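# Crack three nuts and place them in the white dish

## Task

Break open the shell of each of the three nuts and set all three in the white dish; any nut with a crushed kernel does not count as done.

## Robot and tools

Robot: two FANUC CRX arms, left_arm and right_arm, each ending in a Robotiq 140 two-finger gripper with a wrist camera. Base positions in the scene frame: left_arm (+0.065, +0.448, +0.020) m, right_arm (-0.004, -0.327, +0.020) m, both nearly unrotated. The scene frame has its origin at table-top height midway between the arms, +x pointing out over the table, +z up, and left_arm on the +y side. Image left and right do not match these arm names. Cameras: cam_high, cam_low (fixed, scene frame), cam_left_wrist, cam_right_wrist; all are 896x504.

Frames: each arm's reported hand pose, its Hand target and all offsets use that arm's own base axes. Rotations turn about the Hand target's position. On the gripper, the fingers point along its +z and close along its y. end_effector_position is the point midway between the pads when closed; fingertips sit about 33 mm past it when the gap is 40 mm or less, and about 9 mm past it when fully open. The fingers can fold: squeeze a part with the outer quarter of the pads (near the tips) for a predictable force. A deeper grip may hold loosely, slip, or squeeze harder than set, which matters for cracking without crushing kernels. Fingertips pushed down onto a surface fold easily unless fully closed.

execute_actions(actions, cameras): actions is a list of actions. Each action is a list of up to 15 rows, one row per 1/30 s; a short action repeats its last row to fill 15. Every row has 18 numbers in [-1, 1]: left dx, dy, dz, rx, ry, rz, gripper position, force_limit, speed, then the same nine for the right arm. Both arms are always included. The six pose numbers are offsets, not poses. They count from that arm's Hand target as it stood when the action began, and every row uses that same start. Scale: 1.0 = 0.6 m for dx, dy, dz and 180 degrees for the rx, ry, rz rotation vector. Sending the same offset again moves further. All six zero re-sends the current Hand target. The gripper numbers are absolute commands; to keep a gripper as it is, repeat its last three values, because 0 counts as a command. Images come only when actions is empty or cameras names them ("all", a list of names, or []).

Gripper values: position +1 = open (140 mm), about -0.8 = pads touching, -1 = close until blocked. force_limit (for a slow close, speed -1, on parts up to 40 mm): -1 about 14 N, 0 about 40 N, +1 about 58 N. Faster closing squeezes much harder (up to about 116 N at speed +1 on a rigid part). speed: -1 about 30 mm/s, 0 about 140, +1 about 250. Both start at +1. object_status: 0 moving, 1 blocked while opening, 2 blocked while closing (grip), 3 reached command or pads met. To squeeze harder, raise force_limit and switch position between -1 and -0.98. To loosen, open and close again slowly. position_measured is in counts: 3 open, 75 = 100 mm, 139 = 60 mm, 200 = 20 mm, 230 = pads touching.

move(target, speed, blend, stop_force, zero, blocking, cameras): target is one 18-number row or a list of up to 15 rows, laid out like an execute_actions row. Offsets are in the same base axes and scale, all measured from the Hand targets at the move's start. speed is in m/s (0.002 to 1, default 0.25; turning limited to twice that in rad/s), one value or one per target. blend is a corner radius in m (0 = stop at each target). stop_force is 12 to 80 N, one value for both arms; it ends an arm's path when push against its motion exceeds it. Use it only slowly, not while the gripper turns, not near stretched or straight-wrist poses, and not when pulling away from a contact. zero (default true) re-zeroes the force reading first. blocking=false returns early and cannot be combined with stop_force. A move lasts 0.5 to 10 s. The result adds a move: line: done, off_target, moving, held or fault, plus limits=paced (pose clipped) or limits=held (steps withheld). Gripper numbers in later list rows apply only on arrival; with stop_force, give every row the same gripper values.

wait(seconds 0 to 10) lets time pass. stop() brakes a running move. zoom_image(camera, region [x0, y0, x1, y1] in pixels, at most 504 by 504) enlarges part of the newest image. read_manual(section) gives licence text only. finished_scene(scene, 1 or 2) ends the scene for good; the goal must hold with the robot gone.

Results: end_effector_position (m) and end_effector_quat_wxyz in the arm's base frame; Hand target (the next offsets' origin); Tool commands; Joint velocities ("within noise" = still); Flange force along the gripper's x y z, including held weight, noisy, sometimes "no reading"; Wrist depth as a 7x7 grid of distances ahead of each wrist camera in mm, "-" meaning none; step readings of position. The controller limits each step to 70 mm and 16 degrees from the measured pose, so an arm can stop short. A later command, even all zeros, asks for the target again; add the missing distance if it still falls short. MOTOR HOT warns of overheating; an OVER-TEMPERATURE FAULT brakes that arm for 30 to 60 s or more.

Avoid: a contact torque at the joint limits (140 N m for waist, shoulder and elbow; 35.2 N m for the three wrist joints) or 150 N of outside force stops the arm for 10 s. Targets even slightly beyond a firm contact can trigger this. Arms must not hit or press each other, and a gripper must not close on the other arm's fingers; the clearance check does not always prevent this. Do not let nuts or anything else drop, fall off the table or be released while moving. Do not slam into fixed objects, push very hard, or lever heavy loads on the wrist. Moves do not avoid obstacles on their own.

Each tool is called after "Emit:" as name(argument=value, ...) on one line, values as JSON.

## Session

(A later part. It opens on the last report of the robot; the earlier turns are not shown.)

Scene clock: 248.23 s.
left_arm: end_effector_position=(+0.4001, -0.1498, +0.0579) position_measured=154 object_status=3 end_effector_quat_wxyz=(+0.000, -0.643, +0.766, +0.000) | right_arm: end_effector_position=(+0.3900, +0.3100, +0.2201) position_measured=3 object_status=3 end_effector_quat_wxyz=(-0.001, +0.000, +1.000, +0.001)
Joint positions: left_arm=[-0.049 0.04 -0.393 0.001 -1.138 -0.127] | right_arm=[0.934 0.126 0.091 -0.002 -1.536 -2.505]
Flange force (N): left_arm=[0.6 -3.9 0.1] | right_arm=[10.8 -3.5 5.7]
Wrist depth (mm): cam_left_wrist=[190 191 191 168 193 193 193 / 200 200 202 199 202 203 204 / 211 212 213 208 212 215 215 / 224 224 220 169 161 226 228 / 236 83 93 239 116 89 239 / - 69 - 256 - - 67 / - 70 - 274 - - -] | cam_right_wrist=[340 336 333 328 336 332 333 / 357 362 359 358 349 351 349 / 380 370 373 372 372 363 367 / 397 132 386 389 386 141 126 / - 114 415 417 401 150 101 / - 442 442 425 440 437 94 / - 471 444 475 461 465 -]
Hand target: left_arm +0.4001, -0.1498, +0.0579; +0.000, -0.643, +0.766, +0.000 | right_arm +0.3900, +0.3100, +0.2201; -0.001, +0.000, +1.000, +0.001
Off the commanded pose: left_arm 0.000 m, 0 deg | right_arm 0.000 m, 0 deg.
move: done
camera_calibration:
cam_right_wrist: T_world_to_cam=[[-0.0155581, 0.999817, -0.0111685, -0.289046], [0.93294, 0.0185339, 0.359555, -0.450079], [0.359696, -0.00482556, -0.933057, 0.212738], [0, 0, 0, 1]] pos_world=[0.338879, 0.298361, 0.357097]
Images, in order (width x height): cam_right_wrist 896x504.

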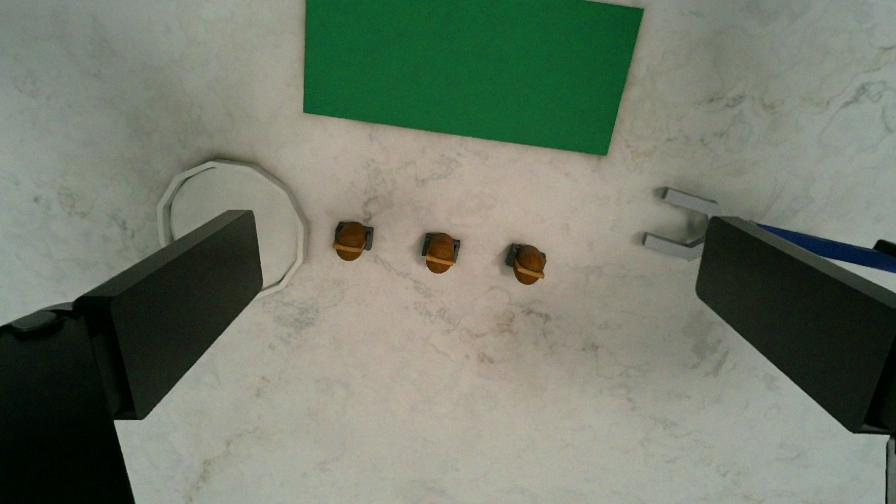

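Emit:
move(target=[[0, 0, 0, 0, 0, 0, -0.2, -1, -1, 0.1333, -0.2167, 0, 0, 0, 0.4, 1, -1, 0]], speed=0.2, cameras=["cam_right_wrist"])

Emit:
zoom_image(camera="cam_right_wrist", region=[320, 40, 600, 240])

Scene clock: 285.53 s.
left_arm: end_effector_position=(+0.4001, -0.1498, +0.0579) position_measured=154 object_status=3 end_effector_quat_wxyz=(+0.000, -0.643, +0.766, +0.000) | right_arm: end_effector_position=(+0.4700, +0.1800, +0.2201) position_measured=3 object_status=3 end_effector_quat_wxyz=(-0.001, -0.588, +0.809, +0.000)
Joint positions: left_arm=[-0.049 0.04 -0.393 0.001 -1.138 -0.127] | right_arm=[0.627 0.14 0.106 0 -1.539 -0.941]
Flange force (N): left_arm=[0.3 -3.7 -0.3] | right_arm=[2.5 8.1 3.5]
Wrist depth (mm): cam_left_wrist=[191 191 191 168 192 193 193 / 201 200 202 200 202 203 203 / 212 212 212 209 212 215 216 / 224 224 220 169 161 227 228 / 237 83 93 240 116 89 239 / - 69 - 256 - - 67 / - 70 - 274 - - -] | cam_right_wrist=[336 338 338 335 337 338 1095 / 358 354 355 350 353 350 1138 / 374 378 373 368 371 - 1200 / 386 132 390 387 389 140 1222 / - 123 415 412 407 133 101 / - 433 438 438 437 439 94 / - 463 457 462 465 459 -]
Hand target: left_arm +0.4001, -0.1498, +0.0579; +0.000, -0.643, +0.766, +0.000 | right_arm +0.4700, +0.1800, +0.2201; -0.001, -0.588, +0.809, +0.000
Off the commanded pose: left_arm 0.000 m, 0 deg | right_arm 0.000 m, 0 deg.
move: done
camera_calibration:
cam_right_wrist: T_world_to_cam=[[-0.955692, 0.294158, -0.0111292, 0.410996], [0.270678, 0.89301, 0.359535, -0.368385], [0.115699, 0.340593, -0.933065, 0.235756], [0, 0, 0, 1]] pos_world=[0.465222, 0.127777, 0.356997]
Images, in order (width x height): cam_right_wrist 896x504.

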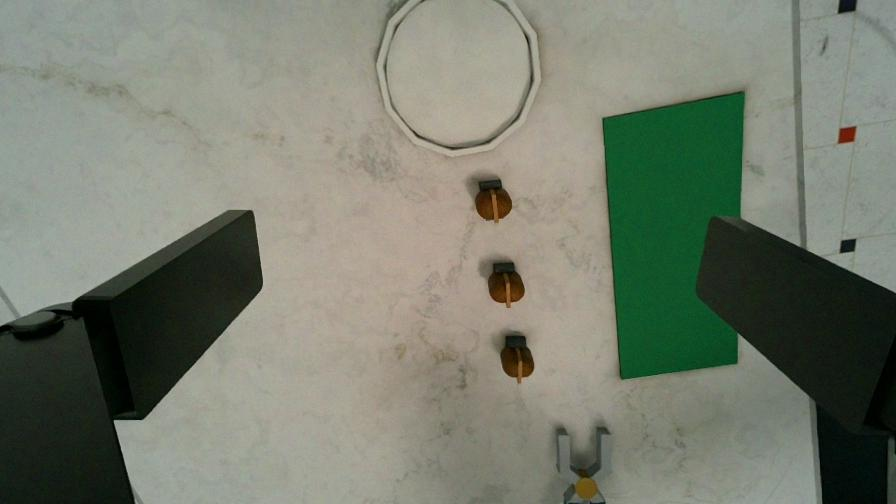

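Scaled by 1.800 from the camera's 896x504 image, which has a finer 1280x720 frame.

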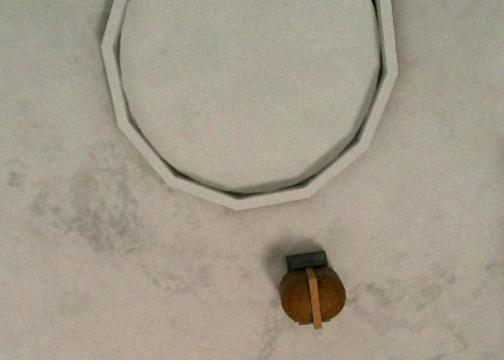

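Emit:
zoom_image(camera="cam_right_wrist", region=[440, 160, 580, 260])

Emit:
zoom_image(camera="cam_right_wrist", region=[440, 240, 580, 340])

Emit:
zoom_image(camera="cam_right_wrist", region=[440, 320, 580, 420])

Emit:
zoom_image(camera="cam_right_wrist", region=[510, 404, 650, 504])

Scaled by 3.600 from the camera's 896x504 image, which has a finer 1280x720 frame.

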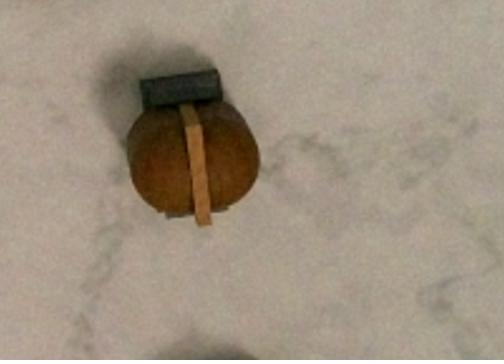

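Scaled by 3.600 from the camera's 896x504 image, which has a finer 1280x720 frame.

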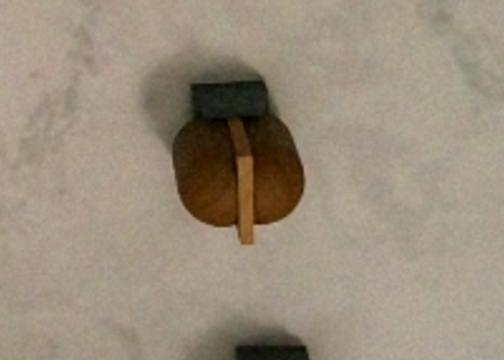

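Scaled by 3.600 from the camera's 896x504 image, which has a finer 1280x720 frame.

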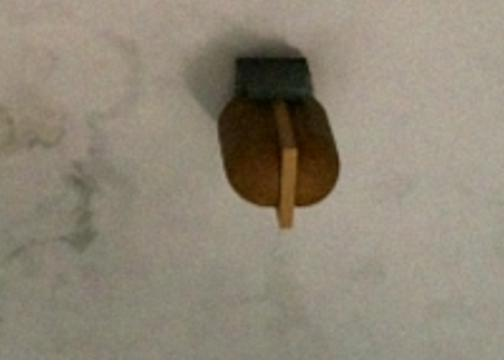

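Scaled by 3.600 from the camera's 896x504 image, which has a finer 1280x720 frame.

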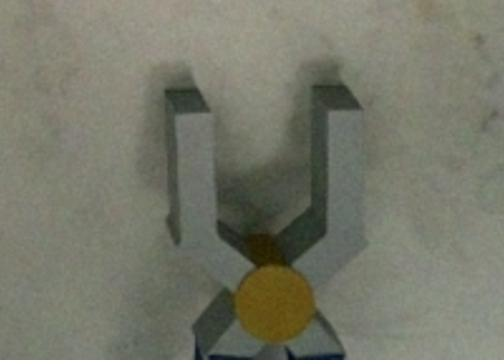

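Emit:
move(target=[[0.0938, -0.0968, 0, 0, 0, -0.0111, -0.2, -1, -1, 0, 0.0667, 0, 0, 0, 0, 1, -1, 0]], speed=0.05, cameras=["cam_right_wrist"])

Emit:
execute_actions(actions=[[[0,0,0,0,0,0,-0.12,-1,-1,0,0,0,0,0,0,1,-1,0]],[[0,0,0,0,0,0,-0.03,-1,-1,0,0,0,0,0,0,1,-1,0]]], cameras=["cam_right_wrist"])

Emit:
zoom_image(camera="cam_right_wrist", region=[440, 250, 640, 450])

Scene clock: 315.90 s.
left_arm: end_effector_position=(+0.4563, -0.2079, +0.0579) position_measured=154 object_status=3 end_effector_quat_wxyz=(+0.000, -0.629, +0.777, +0.000) | right_arm: end_effector_position=(+0.4699, +0.2200, +0.2201) position_measured=3 object_status=3 end_effector_quat_wxyz=(-0.001, -0.588, +0.809, +0.000)
Joint positions: left_arm=[-0.165 0.22 -0.188 0.001 -1.162 -0.045] | right_arm=[0.691 0.18 0.152 0 -1.545 -1.005]
Flange force (N): left_arm=[1.0 -3.9 0.5] | right_arm=[3.4 8.4 3.2]
Wrist depth (mm): cam_left_wrist=[190 190 190 168 192 193 193 / 200 200 201 199 202 203 203 / 211 212 212 209 212 214 215 / 224 224 219 167 161 227 228 / 237 83 93 241 116 89 239 / - 69 - 256 - - 67 / - 69 - 274 - - -] | cam_right_wrist=[340 339 337 333 334 338 1104 / 356 353 353 352 352 345 1133 / 374 372 372 370 371 365 1200 / 388 132 398 392 390 141 1251 / - 123 413 415 411 140 101 / - 429 436 431 434 433 94 / - 477 474 477 457 453 -]
Hand target: left_arm +0.4563, -0.2079, +0.0579; +0.000, -0.629, +0.777, +0.000 | right_arm +0.4700, +0.2200, +0.2201; -0.001, -0.588, +0.809, +0.000
Off the commanded pose: left_arm 0.000 m, 0 deg | right_arm 0.000 m, 0 deg.
move: done
camera_calibration:
cam_right_wrist: T_world_to_cam=[[-0.955692, 0.294158, -0.0111292, 0.399229], [0.270678, 0.89301, 0.359535, -0.404105], [0.115699, 0.340593, -0.933065, 0.222132], [0, 0, 0, 1]] pos_world=[0.465222, 0.167777, 0.356997]
Images, in order (width x height): cam_right_wrist 896x504.

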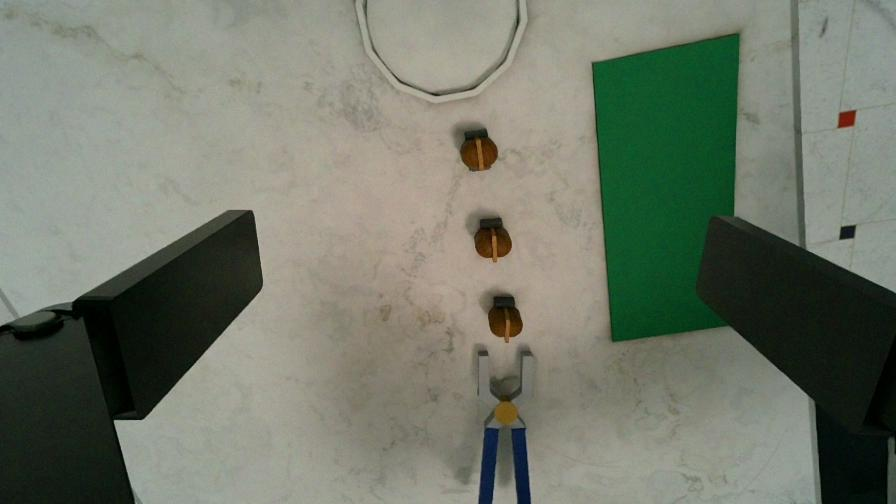

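Scene clock: 317.10 s.
left_arm: end_effector_position=(+0.4563, -0.2079, +0.0579) position_measured=132 object_status=3 end_effector_quat_wxyz=(+0.000, -0.629, +0.777, +0.000) | right_arm: end_effector_position=(+0.4699, +0.2200, +0.2201) position_measured=3 object_status=3 end_effector_quat_wxyz=(-0.001, -0.588, +0.809, +0.000)
Joint positions: left_arm=[-0.165 0.22 -0.188 0.001 -1.162 -0.045] | right_arm=[0.691 0.18 0.152 0 -1.545 -1.005]
Flange force (N): left_arm=[0.9 -3.9 -0.3] | right_arm=[3.0 8.4 3.4]
Flange force at the end of the 1st action (N): left_arm=[1.0 -4.3 -0.3] | right_arm=[2.4 8.2 3.4]
Wrist depth (mm): cam_left_wrist=[190 190 191 171 192 193 193 / 200 201 201 198 202 203 203 / 211 211 212 211 211 214 215 / 223 224 150 219 162 227 227 / 234 88 88 241 167 91 237 / - 70 252 256 256 - 67 / - 68 - 274 275 - -] | cam_right_wrist=[338 340 342 336 337 337 1090 / 357 359 353 355 351 349 1153 / 367 372 373 371 370 372 1189 / 401 132 392 391 394 140 1228 / - 107 416 409 405 396 101 / - 441 436 441 434 433 94 / - 462 470 460 465 463 -]
Hand target: left_arm +0.4563, -0.2079, +0.0579; +0.000, -0.629, +0.777, +0.000 | right_arm +0.4700, +0.2200, +0.2201; -0.001, -0.588, +0.809, +0.000
Off the commanded pose: left_arm 0.000 m, 0 deg | right_arm 0.000 m, 0 deg.
Step readings (end_effector_position of left_arm | right_arm; steps 1 to 15: 1st action; 16 to 30: 2nd action):
0: (+0.4563, -0.2079, +0.0579) | (+0.4699, +0.2200, +0.2201)
1: (+0.4563, -0.2079, +0.0579) | (+0.4699, +0.2200, +0.2201)
2: (+0.4563, -0.2079, +0.0579) | (+0.4699, +0.2200, +0.2201)
4: (+0.4563, -0.2079, +0.0579) | (+0.4699, +0.2200, +0.2201)
8: (+0.4563, -0.2079, +0.0579) | (+0.4699, +0.2200, +0.2201)
15: (+0.4563, -0.2079, +0.0579) | (+0.4699, +0.2200, +0.2201)
16: (+0.4563, -0.2079, +0.0579) | (+0.4699, +0.2200, +0.2201)
17: (+0.4563, -0.2079, +0.0579) | (+0.4699, +0.2200, +0.2201)
19: (+0.4563, -0.2079, +0.0579) | (+0.4699, +0.2200, +0.2201)
23: (+0.4563, -0.2079, +0.0579) | (+0.4699, +0.2200, +0.2201)
30: (+0.4563, -0.2079, +0.0579) | (+0.4699, +0.2200, +0.2201)
camera_calibration:
cam_right_wrist: T_world_to_cam=[[-0.955692, 0.294158, -0.0111292, 0.399229], [0.270678, 0.89301, 0.359535, -0.404105], [0.115699, 0.340593, -0.933065, 0.222132], [0, 0, 0, 1]] pos_world=[0.465222, 0.167777, 0.356997]
Images, in order (width x height): cam_right_wrist 896x504.

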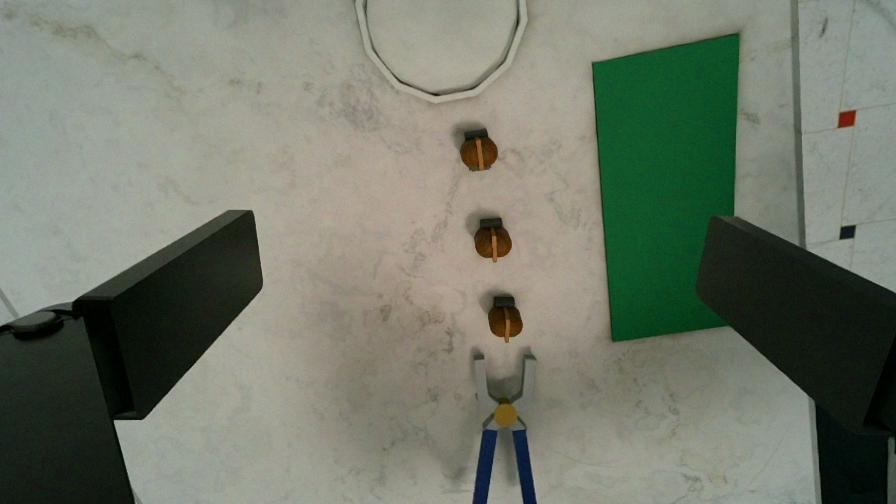

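Scaled by 2.520 from the camera's 896x504 image, which has a finer 1280x720 frame.

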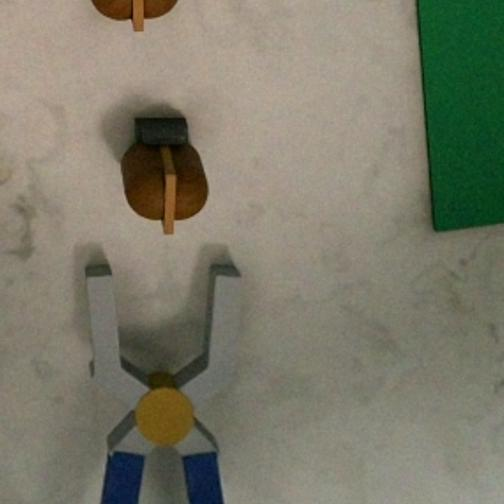

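Emit:
move(target=[[-0.0183, -0.0958, 0, 0, 0, 0, -0.03, -1, -1, 0, 0, 0, 0, 0, 0, 1, -1, 0]], speed=0.03, cameras=["cam_right_wrist"])

Emit:
zoom_image(camera="cam_right_wrist", region=[430, 240, 590, 400])

Scene clock: 331.57 s.
left_arm: end_effector_position=(+0.4454, -0.2654, +0.0579) position_measured=132 object_status=3 end_effector_quat_wxyz=(+0.000, -0.629, +0.777, +0.000) | right_arm: end_effector_position=(+0.4700, +0.2200, +0.2201) position_measured=3 object_status=3 end_effector_quat_wxyz=(-0.001, -0.588, +0.809, +0.000)
Joint positions: left_arm=[-0.284 0.26 -0.138 0.001 -1.172 0.073] | right_arm=[0.691 0.18 0.152 0 -1.545 -1.005]
Flange force (N): left_arm=[1.4 -4.3 0.1] | right_arm=[3.6 8.9 4.3]
Wrist depth (mm): cam_left_wrist=[190 190 191 171 192 193 193 / 200 200 201 198 202 203 203 / 211 211 212 211 211 214 215 / 223 224 150 222 163 226 228 / 234 88 88 240 166 91 237 / - 70 251 256 257 - 67 / - 68 - 273 274 - -] | cam_right_wrist=[325 337 337 337 339 337 1095 / 358 356 354 348 352 355 1143 / 372 375 371 368 363 370 1205 / 388 132 388 391 398 141 1251 / - 123 415 413 414 140 101 / - 434 432 433 438 433 94 / - 472 472 459 459 460 -]
Hand target: left_arm +0.4454, -0.2653, +0.0579; +0.000, -0.629, +0.777, +0.000 | right_arm +0.4700, +0.2200, +0.2201; -0.001, -0.588, +0.809, +0.000
Off the commanded pose: left_arm 0.000 m, 0 deg | right_arm 0.000 m, 0 deg.
move: done
camera_calibration:
cam_right_wrist: T_world_to_cam=[[-0.955692, 0.294158, -0.0111292, 0.399229], [0.270678, 0.89301, 0.359535, -0.404105], [0.115699, 0.340593, -0.933065, 0.222132], [0, 0, 0, 1]] pos_world=[0.465222, 0.167777, 0.356997]
Images, in order (width x height): cam_right_wrist 896x504.

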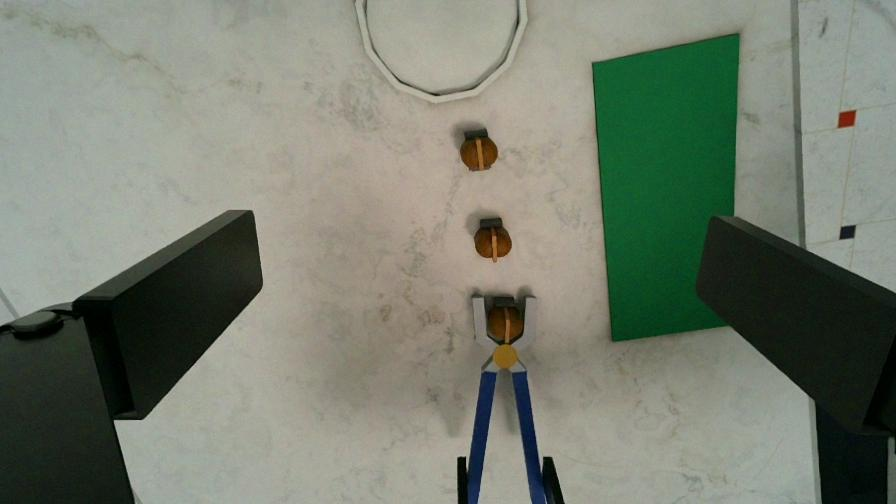

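Scaled by 3.150 from the camera's 896x504 image, which has a finer 1280x720 frame.

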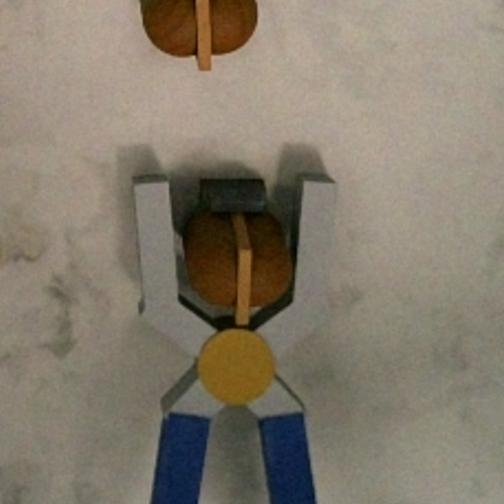

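Emit:
execute_actions(actions=[[[0,0,0,0,0,0,-0.1,-1,-1,0,0,0,0,0,0,1,-1,0]],[[0,0,0,0,0,0,-0.16,-1,-1,0,0,0,0,0,0,1,-1,0]],[[0,0,0,0,0,0,-0.16,-1,-1,0,0,0,0,0,0,1,-1,0]]], cameras=["cam_right_wrist"])

Emit:
zoom_image(camera="cam_right_wrist", region=[430, 240, 590, 400])

Scene clock: 343.50 s.
left_arm: end_effector_position=(+0.4454, -0.2653, +0.0579) position_measured=149 object_status=3 end_effector_quat_wxyz=(+0.000, -0.629, +0.777, +0.000) | right_arm: end_effector_position=(+0.4700, +0.2200, +0.2201) position_measured=3 object_status=3 end_effector_quat_wxyz=(-0.001, -0.588, +0.809, +0.000)
Joint positions: left_arm=[-0.284 0.26 -0.138 0 -1.172 0.073] | right_arm=[0.691 0.18 0.152 0 -1.545 -1.005]
Flange force (N): left_arm=[1.0 -4.2 0.2] | right_arm=[2.4 7.6 3.8]
Flange force at the end of the 1st action (N): left_arm=[0.6 -3.6 0.1] | right_arm=[2.8 8.8 3.6]
Flange force at the end of the 2nd action (N): left_arm=[1.3 -4.5 0.6] | right_arm=[3.1 8.6 3.9]
Wrist depth (mm): cam_left_wrist=[190 191 191 167 192 192 193 / 200 201 201 199 202 203 203 / 211 211 212 208 212 214 214 / 223 225 219 221 166 227 227 / 235 83 92 239 141 89 239 / - 66 - 256 256 - 64 / - 67 - 273 - - -] | cam_right_wrist=[341 339 337 333 337 333 1095 / 357 352 350 352 - 355 1128 / 370 373 - 372 368 368 1205 / 389 132 389 393 390 141 1234 / - 123 415 411 421 140 101 / - 429 434 434 435 435 94 / - 501 468 462 455 439 -]
Hand target: left_arm +0.4454, -0.2653, +0.0579; +0.000, -0.629, +0.777, +0.000 | right_arm +0.4700, +0.2200, +0.2201; -0.001, -0.588, +0.809, +0.000
Off the commanded pose: left_arm 0.000 m, 0 deg | right_arm 0.000 m, 0 deg.
Step readings (end_effector_position of left_arm | right_arm; steps 1 to 15: 1st action; 16 to 30: 2nd action; 31 to 45: 3rd action):
0: (+0.4454, -0.2653, +0.0579) | (+0.4700, +0.2200, +0.2201)
1: (+0.4454, -0.2653, +0.0579) | (+0.4700, +0.2200, +0.2201)
2: (+0.4454, -0.2653, +0.0579) | (+0.4700, +0.2200, +0.2201)
4: (+0.4454, -0.2653, +0.0579) | (+0.4700, +0.2200, +0.2201)
8: (+0.4454, -0.2653, +0.0579) | (+0.4700, +0.2200, +0.2201)
15: (+0.4454, -0.2653, +0.0579) | (+0.4700, +0.2200, +0.2201)
16: (+0.4454, -0.2653, +0.0579) | (+0.4700, +0.2200, +0.2201)
17: (+0.4454, -0.2653, +0.0579) | (+0.4700, +0.2200, +0.2201)
19: (+0.4454, -0.2653, +0.0579) | (+0.4700, +0.2200, +0.2201)
23: (+0.4454, -0.2653, +0.0579) | (+0.4700, +0.2200, +0.2201)
30: (+0.4454, -0.2653, +0.0579) | (+0.4700, +0.2200, +0.2201)
31: (+0.4454, -0.2653, +0.0579) | (+0.4700, +0.2200, +0.2201)
32: (+0.4454, -0.2653, +0.0579) | (+0.4700, +0.2200, +0.2201)
34: (+0.4454, -0.2653, +0.0579) | (+0.4700, +0.2200, +0.2201)
38: (+0.4454, -0.2653, +0.0579) | (+0.4700, +0.2200, +0.2201)
45: (+0.4454, -0.2653, +0.0579) | (+0.4700, +0.2200, +0.2201)
camera_calibration:
cam_right_wrist: T_world_to_cam=[[-0.955692, 0.294158, -0.0111292, 0.399229], [0.270678, 0.89301, 0.359535, -0.404105], [0.115699, 0.340593, -0.933065, 0.222132], [0, 0, 0, 1]] pos_world=[0.465222, 0.167777, 0.356997]
Images, in order (width x height): cam_right_wrist 896x504.

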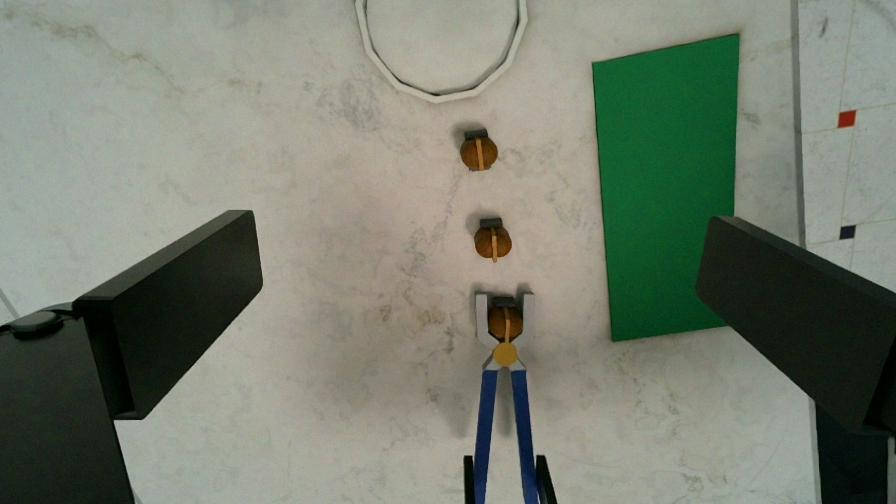

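Scaled by 3.150 from the camera's 896x504 image, which has a finer 1280x720 frame.

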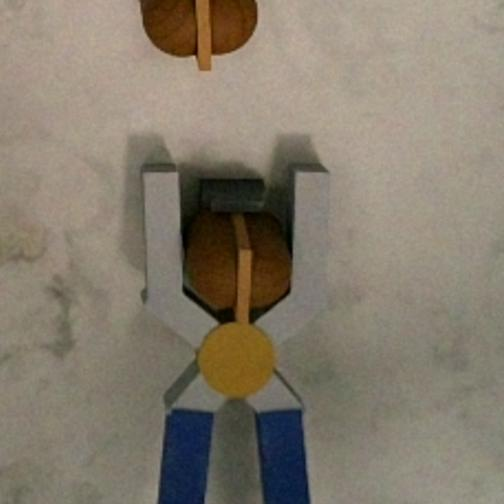

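Emit:
execute_actions(actions=[[[0,0,0,0,0,0,-0.18,-1,-1,0,0,0,0,0,0,1,-1,0]],[[0,0,0,0,0,0,-0.2,-1,-1,0,0,0,0,0,0,1,-1,0]],[[0,0,0,0,0,0,-0.2,-1,-1,0,0,0,0,0,0,1,-1,0]]], cameras=["cam_right_wrist"])

Emit:
zoom_image(camera="cam_right_wrist", region=[455, 280, 555, 380])

Scene clock: 349.07 s.
left_arm: end_effector_position=(+0.4454, -0.2653, +0.0579) position_measured=154 object_status=3 end_effector_quat_wxyz=(+0.000, -0.629, +0.777, +0.000) | right_arm: end_effector_position=(+0.4700, +0.2200, +0.2201) position_measured=3 object_status=3 end_effector_quat_wxyz=(-0.001, -0.588, +0.809, +0.000)
Joint positions: left_arm=[-0.284 0.26 -0.138 0 -1.172 0.073] | right_arm=[0.691 0.18 0.152 0 -1.545 -1.005]
Flange force (N): left_arm=[1.8 -4.4 -0.2] | right_arm=[3.2 8.3 3.4]
Flange force at the end of the 1st action (N): left_arm=[1.4 -4.0 -0.3] | right_arm=[3.5 8.3 3.5]
Flange force at the end of the 2nd action (N): left_arm=[1.0 -4.0 -0.6] | right_arm=[3.0 8.1 3.4]
Wrist depth (mm): cam_left_wrist=[190 190 191 168 192 192 193 / 200 201 201 199 200 203 203 / 211 212 212 208 212 214 215 / 223 224 220 169 161 227 227 / 238 83 93 239 116 89 239 / - 69 - 255 - - 67 / - 70 - 273 - - -] | cam_right_wrist=[338 339 338 - 336 336 1109 / 355 355 355 353 354 - 1168 / 372 370 372 367 371 366 1222 / 398 132 390 392 390 141 1234 / - 123 408 411 409 150 101 / - 435 436 452 - - 94 / - 464 462 - 465 459 -]
Hand target: left_arm +0.4454, -0.2653, +0.0579; +0.000, -0.629, +0.777, +0.000 | right_arm +0.4700, +0.2200, +0.2201; -0.001, -0.588, +0.809, +0.000
Off the commanded pose: left_arm 0.000 m, 0 deg | right_arm 0.000 m, 0 deg.
Step readings (end_effector_position of left_arm | right_arm; steps 1 to 15: 1st action; 16 to 30: 2nd action; 31 to 45: 3rd action):
0: (+0.4454, -0.2653, +0.0579) | (+0.4700, +0.2200, +0.2201)
1: (+0.4454, -0.2653, +0.0579) | (+0.4700, +0.2200, +0.2201)
2: (+0.4454, -0.2653, +0.0579) | (+0.4700, +0.2200, +0.2201)
4: (+0.4454, -0.2653, +0.0579) | (+0.4700, +0.2200, +0.2201)
8: (+0.4454, -0.2653, +0.0579) | (+0.4700, +0.2200, +0.2201)
15: (+0.4454, -0.2653, +0.0579) | (+0.4700, +0.2200, +0.2201)
16: (+0.4454, -0.2653, +0.0579) | (+0.4700, +0.2200, +0.2201)
17: (+0.4454, -0.2653, +0.0579) | (+0.4700, +0.2200, +0.2201)
19: (+0.4454, -0.2653, +0.0579) | (+0.4700, +0.2200, +0.2201)
23: (+0.4454, -0.2653, +0.0579) | (+0.4700, +0.2200, +0.2201)
30: (+0.4454, -0.2653, +0.0579) | (+0.4700, +0.2200, +0.2201)
31: (+0.4454, -0.2653, +0.0579) | (+0.4700, +0.2200, +0.2201)
32: (+0.4454, -0.2653, +0.0579) | (+0.4700, +0.2200, +0.2201)
34: (+0.4454, -0.2653, +0.0579) | (+0.4700, +0.2200, +0.2201)
38: (+0.4454, -0.2653, +0.0579) | (+0.4700, +0.2200, +0.2201)
45: (+0.4454, -0.2653, +0.0579) | (+0.4700, +0.2200, +0.2201)
camera_calibration:
cam_right_wrist: T_world_to_cam=[[-0.955692, 0.294158, -0.0111292, 0.399229], [0.270678, 0.89301, 0.359535, -0.404105], [0.115699, 0.340593, -0.933065, 0.222132], [0, 0, 0, 1]] pos_world=[0.465222, 0.167777, 0.356997]
Images, in order (width x height): cam_right_wrist 896x504.

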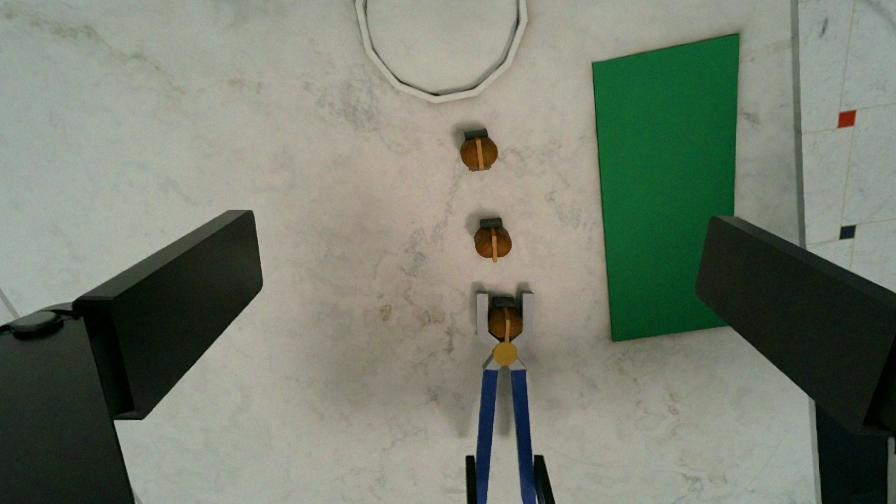

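Scaled by 5.040 from the camera's 896x504 image, which has a finer 1280x720 frame.

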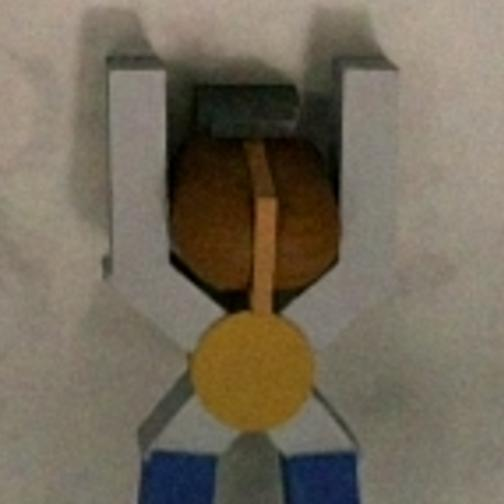

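Emit:
execute_actions(actions=[[[0,0,0,0,0,0,-0.22,-1,-1,0,0,0,0,0,0,1,-1,0]],[[0,0,0,0,0,0,-0.22,-1,-1,0,0,0,0,0,0,1,-1,0]]])

Emit:
execute_actions(actions=[[[0,0,0,0,0,0,-0.24,-1,-1,0,0,0,0,0,0,1,-1,0]],[[0,0,0,0,0,0,-0.24,-1,-1,0,0,0,0,0,0,1,-1,0]]])

Emit:
execute_actions(actions=[[[0,0,0,0,0,0,-0.26,-1,-1,0,0,0,0,0,0,1,-1,0]],[[0,0,0,0,0,0,-0.26,-1,-1,0,0,0,0,0,0,1,-1,0]]], cameras=["cam_right_wrist"])

Emit:
zoom_image(camera="cam_right_wrist", region=[455, 280, 555, 380])

Scene clock: 357.20 s.
left_arm: end_effector_position=(+0.4454, -0.2653, +0.0579) position_measured=157 object_status=3 end_effector_quat_wxyz=(+0.000, -0.629, +0.777, +0.000) | right_arm: end_effector_position=(+0.4700, +0.2200, +0.2201) position_measured=3 object_status=3 end_effector_quat_wxyz=(-0.001, -0.588, +0.809, +0.000)
Joint positions: left_arm=[-0.284 0.26 -0.138 0 -1.172 0.073] | right_arm=[0.691 0.18 0.152 0 -1.545 -1.005]
Flange force (N): left_arm=[1.4 -3.7 -0.5] | right_arm=[3.0 8.3 3.7]
Flange force at the end of the 1st action (N): left_arm=[1.3 -3.7 -0.2] | right_arm=[3.1 9.0 3.6]
Wrist depth (mm): cam_left_wrist=[190 191 191 168 192 193 193 / 200 200 201 198 202 203 204 / 212 211 212 209 212 214 214 / 224 224 220 168 157 226 228 / 237 83 93 239 116 89 240 / - 70 - 256 - - 72 / - - - 273 - - -] | cam_right_wrist=[340 - 338 333 336 334 1086 / 356 353 353 349 355 349 1148 / 372 374 372 373 373 362 1211 / 389 132 386 384 390 140 1217 / - 123 414 416 408 140 101 / - 432 438 435 437 437 94 / - 463 455 457 456 464 -]
Hand target: left_arm +0.4454, -0.2653, +0.0579; +0.000, -0.629, +0.777, +0.000 | right_arm +0.4700, +0.2200, +0.2201; -0.001, -0.588, +0.809, +0.000
Off the commanded pose: left_arm 0.000 m, 0 deg | right_arm 0.000 m, 0 deg.
Step readings (end_effector_position of left_arm | right_arm; steps 1 to 15: 1st action; 16 to 30: 2nd action):
0: (+0.4454, -0.2653, +0.0579) | (+0.4700, +0.2200, +0.2201)
1: (+0.4454, -0.2653, +0.0579) | (+0.4700, +0.2200, +0.2201)
2: (+0.4454, -0.2653, +0.0579) | (+0.4700, +0.2200, +0.2201)
4: (+0.4454, -0.2653, +0.0579) | (+0.4700, +0.2200, +0.2201)
8: (+0.4454, -0.2653, +0.0579) | (+0.4700, +0.2200, +0.2201)
15: (+0.4454, -0.2653, +0.0579) | (+0.4700, +0.2200, +0.2201)
16: (+0.4454, -0.2653, +0.0579) | (+0.4700, +0.2200, +0.2201)
17: (+0.4454, -0.2653, +0.0579) | (+0.4700, +0.2200, +0.2201)
19: (+0.4454, -0.2653, +0.0579) | (+0.4700, +0.2200, +0.2201)
23: (+0.4454, -0.2653, +0.0579) | (+0.4700, +0.2200, +0.2201)
30: (+0.4454, -0.2653, +0.0579) | (+0.4700, +0.2200, +0.2201)

Scene clock: 358.40 s.
left_arm: end_effector_position=(+0.4454, -0.2653, +0.0579) position_measured=159 object_status=3 end_effector_quat_wxyz=(+0.000, -0.629, +0.777, +0.000) | right_arm: end_effector_position=(+0.4700, +0.2200, +0.2201) position_measured=3 object_status=3 end_effector_quat_wxyz=(-0.001, -0.588, +0.809, +0.000)
Joint positions: left_arm=[-0.284 0.26 -0.138 0 -1.172 0.073] | right_arm=[0.691 0.18 0.152 0 -1.545 -1.005]
Flange force (N): left_arm=[1.6 -4.5 -0.5] | right_arm=[2.5 8.3 3.3]
Flange force at the end of the 1st action (N): left_arm=[1.5 -4.9 -0.5] | right_arm=[2.4 7.7 2.9]
Wrist depth (mm): cam_left_wrist=[190 191 191 168 192 192 193 / 200 200 201 197 202 202 203 / 211 212 212 209 212 214 215 / 224 224 222 168 154 226 227 / 238 94 88 237 128 89 239 / - 70 - 256 - - 68 / - - - 275 - - -] | cam_right_wrist=[337 336 336 335 343 336 1064 / 354 361 354 351 349 349 1138 / - 374 368 375 370 370 1173 / - 132 395 391 394 141 1234 / - 123 415 412 411 140 101 / - 430 436 439 437 433 94 / - 469 468 453 458 462 -]
Hand target: left_arm +0.4454, -0.2653, +0.0579; +0.000, -0.629, +0.777, +0.000 | right_arm +0.4700, +0.2200, +0.2201; -0.001, -0.588, +0.809, +0.000
Off the commanded pose: left_arm 0.000 m, 0 deg | right_arm 0.000 m, 0 deg.
Step readings (end_effector_position of left_arm | right_arm; steps 1 to 15: 1st action; 16 to 30: 2nd action):
0: (+0.4454, -0.2653, +0.0579) | (+0.4700, +0.2200, +0.2201)
1: (+0.4454, -0.2653, +0.0579) | (+0.4700, +0.2200, +0.2201)
2: (+0.4454, -0.2653, +0.0579) | (+0.4700, +0.2200, +0.2201)
4: (+0.4454, -0.2653, +0.0579) | (+0.4700, +0.2200, +0.2201)
8: (+0.4454, -0.2653, +0.0579) | (+0.4700, +0.2200, +0.2201)
15: (+0.4454, -0.2653, +0.0579) | (+0.4700, +0.2200, +0.2201)
16: (+0.4454, -0.2653, +0.0579) | (+0.4700, +0.2200, +0.2201)
17: (+0.4454, -0.2653, +0.0579) | (+0.4700, +0.2200, +0.2201)
19: (+0.4454, -0.2653, +0.0579) | (+0.4700, +0.2200, +0.2201)
23: (+0.4454, -0.2653, +0.0579) | (+0.4700, +0.2200, +0.2201)
30: (+0.4454, -0.2653, +0.0579) | (+0.4700, +0.2200, +0.2201)

Scene clock: 359.60 s.
left_arm: end_effector_position=(+0.4454, -0.2653, +0.0579) position_measured=162 object_status=3 end_effector_quat_wxyz=(+0.000, -0.629, +0.777, +0.000) | right_arm: end_effector_position=(+0.4700, +0.2200, +0.2201) position_measured=3 object_status=3 end_effector_quat_wxyz=(-0.001, -0.588, +0.809, +0.000)
Joint positions: left_arm=[-0.284 0.26 -0.138 0 -1.172 0.073] | right_arm=[0.691 0.18 0.152 0 -1.545 -1.005]
Flange force (N): left_arm=[0.8 -4.4 0.0] | right_arm=[3.1 8.1 4.0]
Flange force at the end of the 1st action (N): left_arm=[1.1 -4.2 -0.2] | right_arm=[3.6 8.6 3.4]
Wrist depth (mm): cam_left_wrist=[190 191 192 169 192 192 193 / 200 201 201 164 202 202 203 / 211 211 211 210 211 214 215 / 224 223 222 168 166 226 227 / 237 232 88 239 125 89 239 / - 70 - 256 - - 67 / - - - 273 - - -] | cam_right_wrist=[342 339 340 330 334 332 1081 / 359 354 352 352 353 354 1138 / 372 372 371 371 370 - 1184 / 388 132 393 388 391 140 1270 / - 123 411 402 410 140 101 / - 434 438 434 434 432 94 / - 463 472 451 460 440 -]
Hand target: left_arm +0.4454, -0.2653, +0.0579; +0.000, -0.629, +0.777, +0.000 | right_arm +0.4700, +0.2200, +0.2201; -0.001, -0.588, +0.809, +0.000
Off the commanded pose: left_arm 0.000 m, 0 deg | right_arm 0.000 m, 0 deg.
Step readings (end_effector_position of left_arm | right_arm; steps 1 to 15: 1st action; 16 to 30: 2nd action):
0: (+0.4454, -0.2653, +0.0579) | (+0.4700, +0.2200, +0.2201)
1: (+0.4454, -0.2653, +0.0579) | (+0.4700, +0.2200, +0.2201)
2: (+0.4454, -0.2653, +0.0579) | (+0.4700, +0.2200, +0.2201)
4: (+0.4454, -0.2653, +0.0579) | (+0.4700, +0.2200, +0.2201)
8: (+0.4454, -0.2653, +0.0579) | (+0.4700, +0.2200, +0.2201)
15: (+0.4454, -0.2653, +0.0579) | (+0.4700, +0.2200, +0.2201)
16: (+0.4454, -0.2653, +0.0579) | (+0.4700, +0.2200, +0.2201)
17: (+0.4454, -0.2653, +0.0579) | (+0.4700, +0.2200, +0.2201)
19: (+0.4454, -0.2653, +0.0579) | (+0.4700, +0.2200, +0.2201)
23: (+0.4454, -0.2653, +0.0579) | (+0.4700, +0.2200, +0.2201)
30: (+0.4454, -0.2653, +0.0579) | (+0.4700, +0.2200, +0.2201)
camera_calibration:
cam_right_wrist: T_world_to_cam=[[-0.955692, 0.294158, -0.0111292, 0.399229], [0.270678, 0.89301, 0.359535, -0.404105], [0.115699, 0.340593, -0.933065, 0.222132], [0, 0, 0, 1]] pos_world=[0.465222, 0.167777, 0.356997]
Images, in order (width x height): cam_right_wrist 896x504.

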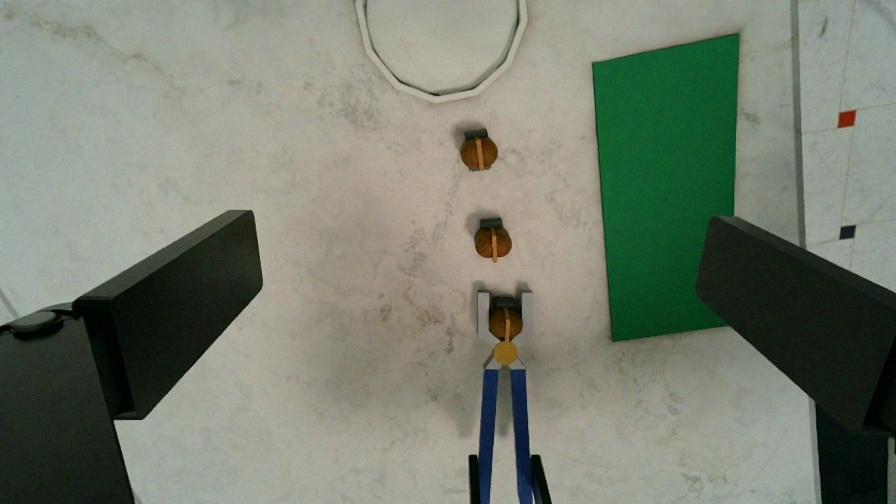

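Scaled by 5.040 from the camera's 896x504 image, which has a finer 1280x720 frame.

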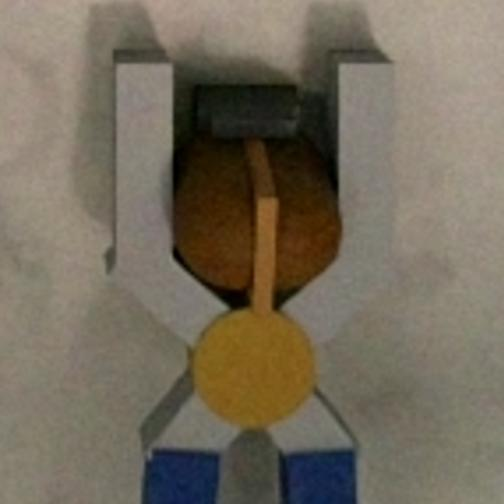

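Emit:
execute_actions(actions=[[[0,0,0,0,0,0,-0.28,-1,-1,0,0,0,0,0,0,1,-1,0]],[[0,0,0,0,0,0,-0.28,-1,-1,0,0,0,0,0,0,1,-1,0]]])

Emit:
execute_actions(actions=[[[0,0,0,0,0,0,-0.3,-1,-1,0,0,0,0,0,0,1,-1,0]],[[0,0,0,0,0,0,-0.3,-1,-1,0,0,0,0,0,0,1,-1,0]]])

Emit:
execute_actions(actions=[[[0,0,0,0,0,0,-0.32,-1,-1,0,0,0,0,0,0,1,-1,0]],[[0,0,0,0,0,0,-0.32,-1,-1,0,0,0,0,0,0,1,-1,0]]], cameras=["cam_right_wrist"])

Emit:
zoom_image(camera="cam_right_wrist", region=[455, 280, 555, 380])

Scene clock: 368.60 s.
left_arm: end_effector_position=(+0.4454, -0.2653, +0.0579) position_measured=164 object_status=3 end_effector_quat_wxyz=(+0.000, -0.629, +0.777, +0.000) | right_arm: end_effector_position=(+0.4700, +0.2200, +0.2201) position_measured=3 object_status=3 end_effector_quat_wxyz=(-0.001, -0.588, +0.809, +0.000)
Joint positions: left_arm=[-0.284 0.26 -0.138 0 -1.172 0.073] | right_arm=[0.691 0.18 0.152 0 -1.545 -1.005]
Flange force (N): left_arm=[1.7 -4.6 -0.3] | right_arm=[3.5 8.6 4.1]
Flange force at the end of the 1st action (N): left_arm=[1.2 -4.4 -0.4] | right_arm=[3.0 8.1 3.4]
Wrist depth (mm): cam_left_wrist=[192 190 191 188 191 192 193 / 200 201 201 163 202 204 204 / 211 212 212 208 212 214 214 / 224 225 222 168 167 226 227 / 238 232 88 239 122 89 240 / - 70 - 256 - 74 70 / - - - 274 - - -] | cam_right_wrist=[343 334 337 - 338 335 1104 / 354 354 351 354 348 359 1143 / 387 371 367 372 374 - 1211 / 401 132 384 389 382 140 1263 / - 123 415 413 - 140 101 / - 437 440 433 437 432 94 / - 474 460 469 458 455 -]
Hand target: left_arm +0.4454, -0.2653, +0.0579; +0.000, -0.629, +0.777, +0.000 | right_arm +0.4700, +0.2200, +0.2201; -0.001, -0.588, +0.809, +0.000
Off the commanded pose: left_arm 0.000 m, 0 deg | right_arm 0.000 m, 0 deg.
Step readings (end_effector_position of left_arm | right_arm; steps 1 to 15: 1st action; 16 to 30: 2nd action):
0: (+0.4454, -0.2653, +0.0579) | (+0.4700, +0.2200, +0.2201)
1: (+0.4454, -0.2653, +0.0579) | (+0.4700, +0.2200, +0.2201)
2: (+0.4454, -0.2653, +0.0579) | (+0.4700, +0.2200, +0.2201)
4: (+0.4454, -0.2653, +0.0579) | (+0.4700, +0.2200, +0.2201)
8: (+0.4454, -0.2653, +0.0579) | (+0.4700, +0.2200, +0.2201)
15: (+0.4454, -0.2653, +0.0579) | (+0.4700, +0.2200, +0.2201)
16: (+0.4454, -0.2653, +0.0579) | (+0.4700, +0.2200, +0.2201)
17: (+0.4454, -0.2653, +0.0579) | (+0.4700, +0.2200, +0.2201)
19: (+0.4454, -0.2653, +0.0579) | (+0.4700, +0.2200, +0.2201)
23: (+0.4454, -0.2653, +0.0579) | (+0.4700, +0.2200, +0.2201)
30: (+0.4454, -0.2653, +0.0579) | (+0.4700, +0.2200, +0.2201)

Scene clock: 369.80 s.
left_arm: end_effector_position=(+0.4454, -0.2653, +0.0579) position_measured=167 object_status=3 end_effector_quat_wxyz=(+0.000, -0.629, +0.777, +0.000) | right_arm: end_effector_position=(+0.4700, +0.2200, +0.2201) position_measured=3 object_status=3 end_effector_quat_wxyz=(-0.001, -0.588, +0.809, +0.000)
Joint positions: left_arm=[-0.284 0.26 -0.138 0 -1.172 0.073] | right_arm=[0.691 0.18 0.152 0 -1.545 -1.005]
Flange force (N): left_arm=[-3.0 -3.9 -1.2] | right_arm=[2.9 8.3 3.5]
Flange force at the end of the 1st action (N): left_arm=[-2.9 -4.5 -0.8] | right_arm=[3.0 7.9 3.3]
Wrist depth (mm): cam_left_wrist=[190 191 191 169 192 192 193 / 200 201 201 164 202 203 203 / 211 211 212 166 211 214 215 / 224 224 222 167 167 227 228 / 238 232 88 239 119 89 239 / - 69 - 255 - 73 69 / - - - 275 - - -] | cam_right_wrist=[339 341 341 335 341 336 1086 / 352 354 355 354 350 346 1128 / 375 376 371 371 - 371 1189 / 393 132 392 - - 140 1240 / - 123 413 408 411 131 101 / - 436 439 444 437 - 94 / - 461 466 460 458 - -]
Hand target: left_arm +0.4454, -0.2653, +0.0579; +0.000, -0.629, +0.777, +0.000 | right_arm +0.4700, +0.2200, +0.2201; -0.001, -0.588, +0.809, +0.000
Off the commanded pose: left_arm 0.000 m, 0 deg | right_arm 0.000 m, 0 deg.
Step readings (end_effector_position of left_arm | right_arm; steps 1 to 15: 1st action; 16 to 30: 2nd action):
0: (+0.4454, -0.2653, +0.0579) | (+0.4700, +0.2200, +0.2201)
1: (+0.4454, -0.2653, +0.0579) | (+0.4700, +0.2200, +0.2201)
2: (+0.4454, -0.2653, +0.0579) | (+0.4700, +0.2200, +0.2201)
4: (+0.4454, -0.2653, +0.0579) | (+0.4700, +0.2200, +0.2201)
8: (+0.4454, -0.2653, +0.0579) | (+0.4700, +0.2200, +0.2201)
15: (+0.4454, -0.2653, +0.0579) | (+0.4700, +0.2200, +0.2201)
16: (+0.4454, -0.2653, +0.0579) | (+0.4700, +0.2200, +0.2201)
17: (+0.4454, -0.2653, +0.0579) | (+0.4700, +0.2200, +0.2201)
19: (+0.4454, -0.2653, +0.0579) | (+0.4700, +0.2200, +0.2201)
23: (+0.4454, -0.2653, +0.0579) | (+0.4700, +0.2200, +0.2201)
30: (+0.4454, -0.2653, +0.0579) | (+0.4700, +0.2200, +0.2201)

Scene clock: 371.00 s.
left_arm: end_effector_position=(+0.4454, -0.2653, +0.0579) position_measured=169 object_status=3 end_effector_quat_wxyz=(+0.000, -0.629, +0.777, +0.000) | right_arm: end_effector_position=(+0.4700, +0.2200, +0.2201) position_measured=3 object_status=3 end_effector_quat_wxyz=(-0.001, -0.588, +0.809, +0.000)
Joint positions: left_arm=[-0.284 0.26 -0.138 0 -1.172 0.073] | right_arm=[0.691 0.18 0.152 0 -1.545 -1.005]
Flange force (N): left_arm=[-9.1 -3.5 -3.2] | right_arm=[3.0 8.4 3.7]
Flange force at the end of the 1st action (N): left_arm=[-9.0 -3.5 -3.6] | right_arm=[3.0 8.2 3.5]
Wrist depth (mm): cam_left_wrist=[190 191 191 169 192 193 193 / 200 200 202 164 202 203 203 / 211 212 212 166 212 213 215 / 223 224 220 167 167 227 227 / 237 231 93 240 116 91 239 / - 69 81 255 - 77 69 / - - - 273 - - -] | cam_right_wrist=[340 337 339 335 336 334 1100 / 354 354 353 353 355 363 1143 / 373 372 373 371 369 374 1228 / - 132 392 390 389 141 1222 / - 101 413 407 - 141 101 / - 441 439 439 434 436 94 / - - 460 468 451 461 -]
Hand target: left_arm +0.4454, -0.2653, +0.0579; +0.000, -0.629, +0.777, +0.000 | right_arm +0.4700, +0.2200, +0.2201; -0.001, -0.588, +0.809, +0.000
Off the commanded pose: left_arm 0.000 m, 0 deg | right_arm 0.000 m, 0 deg.
Step readings (end_effector_position of left_arm | right_arm; steps 1 to 15: 1st action; 16 to 30: 2nd action):
0: (+0.4454, -0.2653, +0.0579) | (+0.4700, +0.2200, +0.2201)
1: (+0.4454, -0.2653, +0.0579) | (+0.4700, +0.2200, +0.2201)
2: (+0.4454, -0.2653, +0.0579) | (+0.4700, +0.2200, +0.2201)
4: (+0.4454, -0.2653, +0.0579) | (+0.4700, +0.2200, +0.2201)
8: (+0.4454, -0.2653, +0.0579) | (+0.4700, +0.2200, +0.2201)
15: (+0.4454, -0.2653, +0.0579) | (+0.4700, +0.2200, +0.2201)
16: (+0.4454, -0.2653, +0.0579) | (+0.4700, +0.2200, +0.2201)
17: (+0.4454, -0.2653, +0.0579) | (+0.4700, +0.2200, +0.2201)
19: (+0.4454, -0.2653, +0.0579) | (+0.4700, +0.2200, +0.2201)
23: (+0.4454, -0.2653, +0.0579) | (+0.4700, +0.2200, +0.2201)
30: (+0.4454, -0.2653, +0.0579) | (+0.4700, +0.2200, +0.2201)
camera_calibration:
cam_right_wrist: T_world_to_cam=[[-0.955692, 0.294158, -0.0111292, 0.399229], [0.270678, 0.89301, 0.359535, -0.404105], [0.115699, 0.340593, -0.933065, 0.222132], [0, 0, 0, 1]] pos_world=[0.465222, 0.167777, 0.356997]
Images, in order (width x height): cam_right_wrist 896x504.

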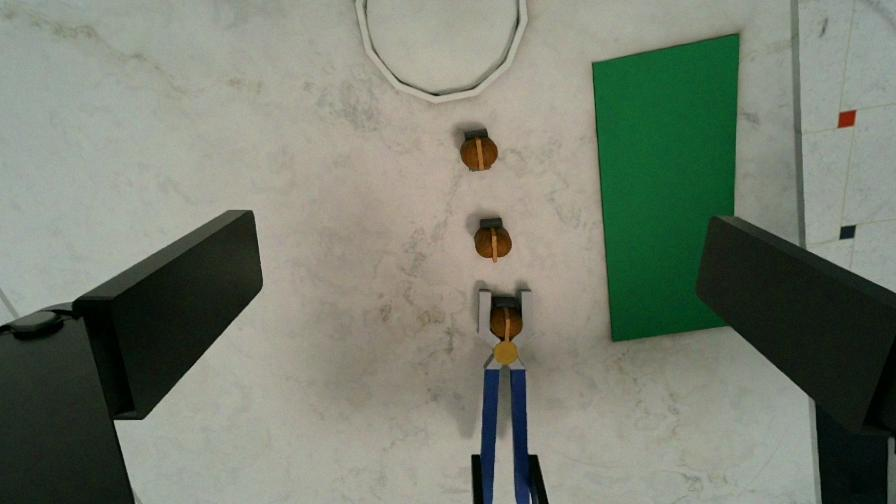

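Scaled by 5.040 from the camera's 896x504 image, which has a finer 1280x720 frame.

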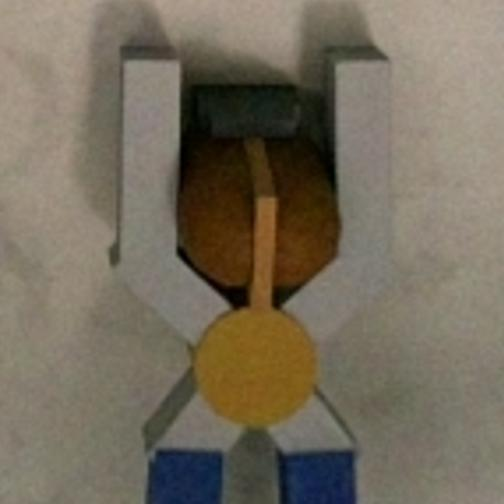

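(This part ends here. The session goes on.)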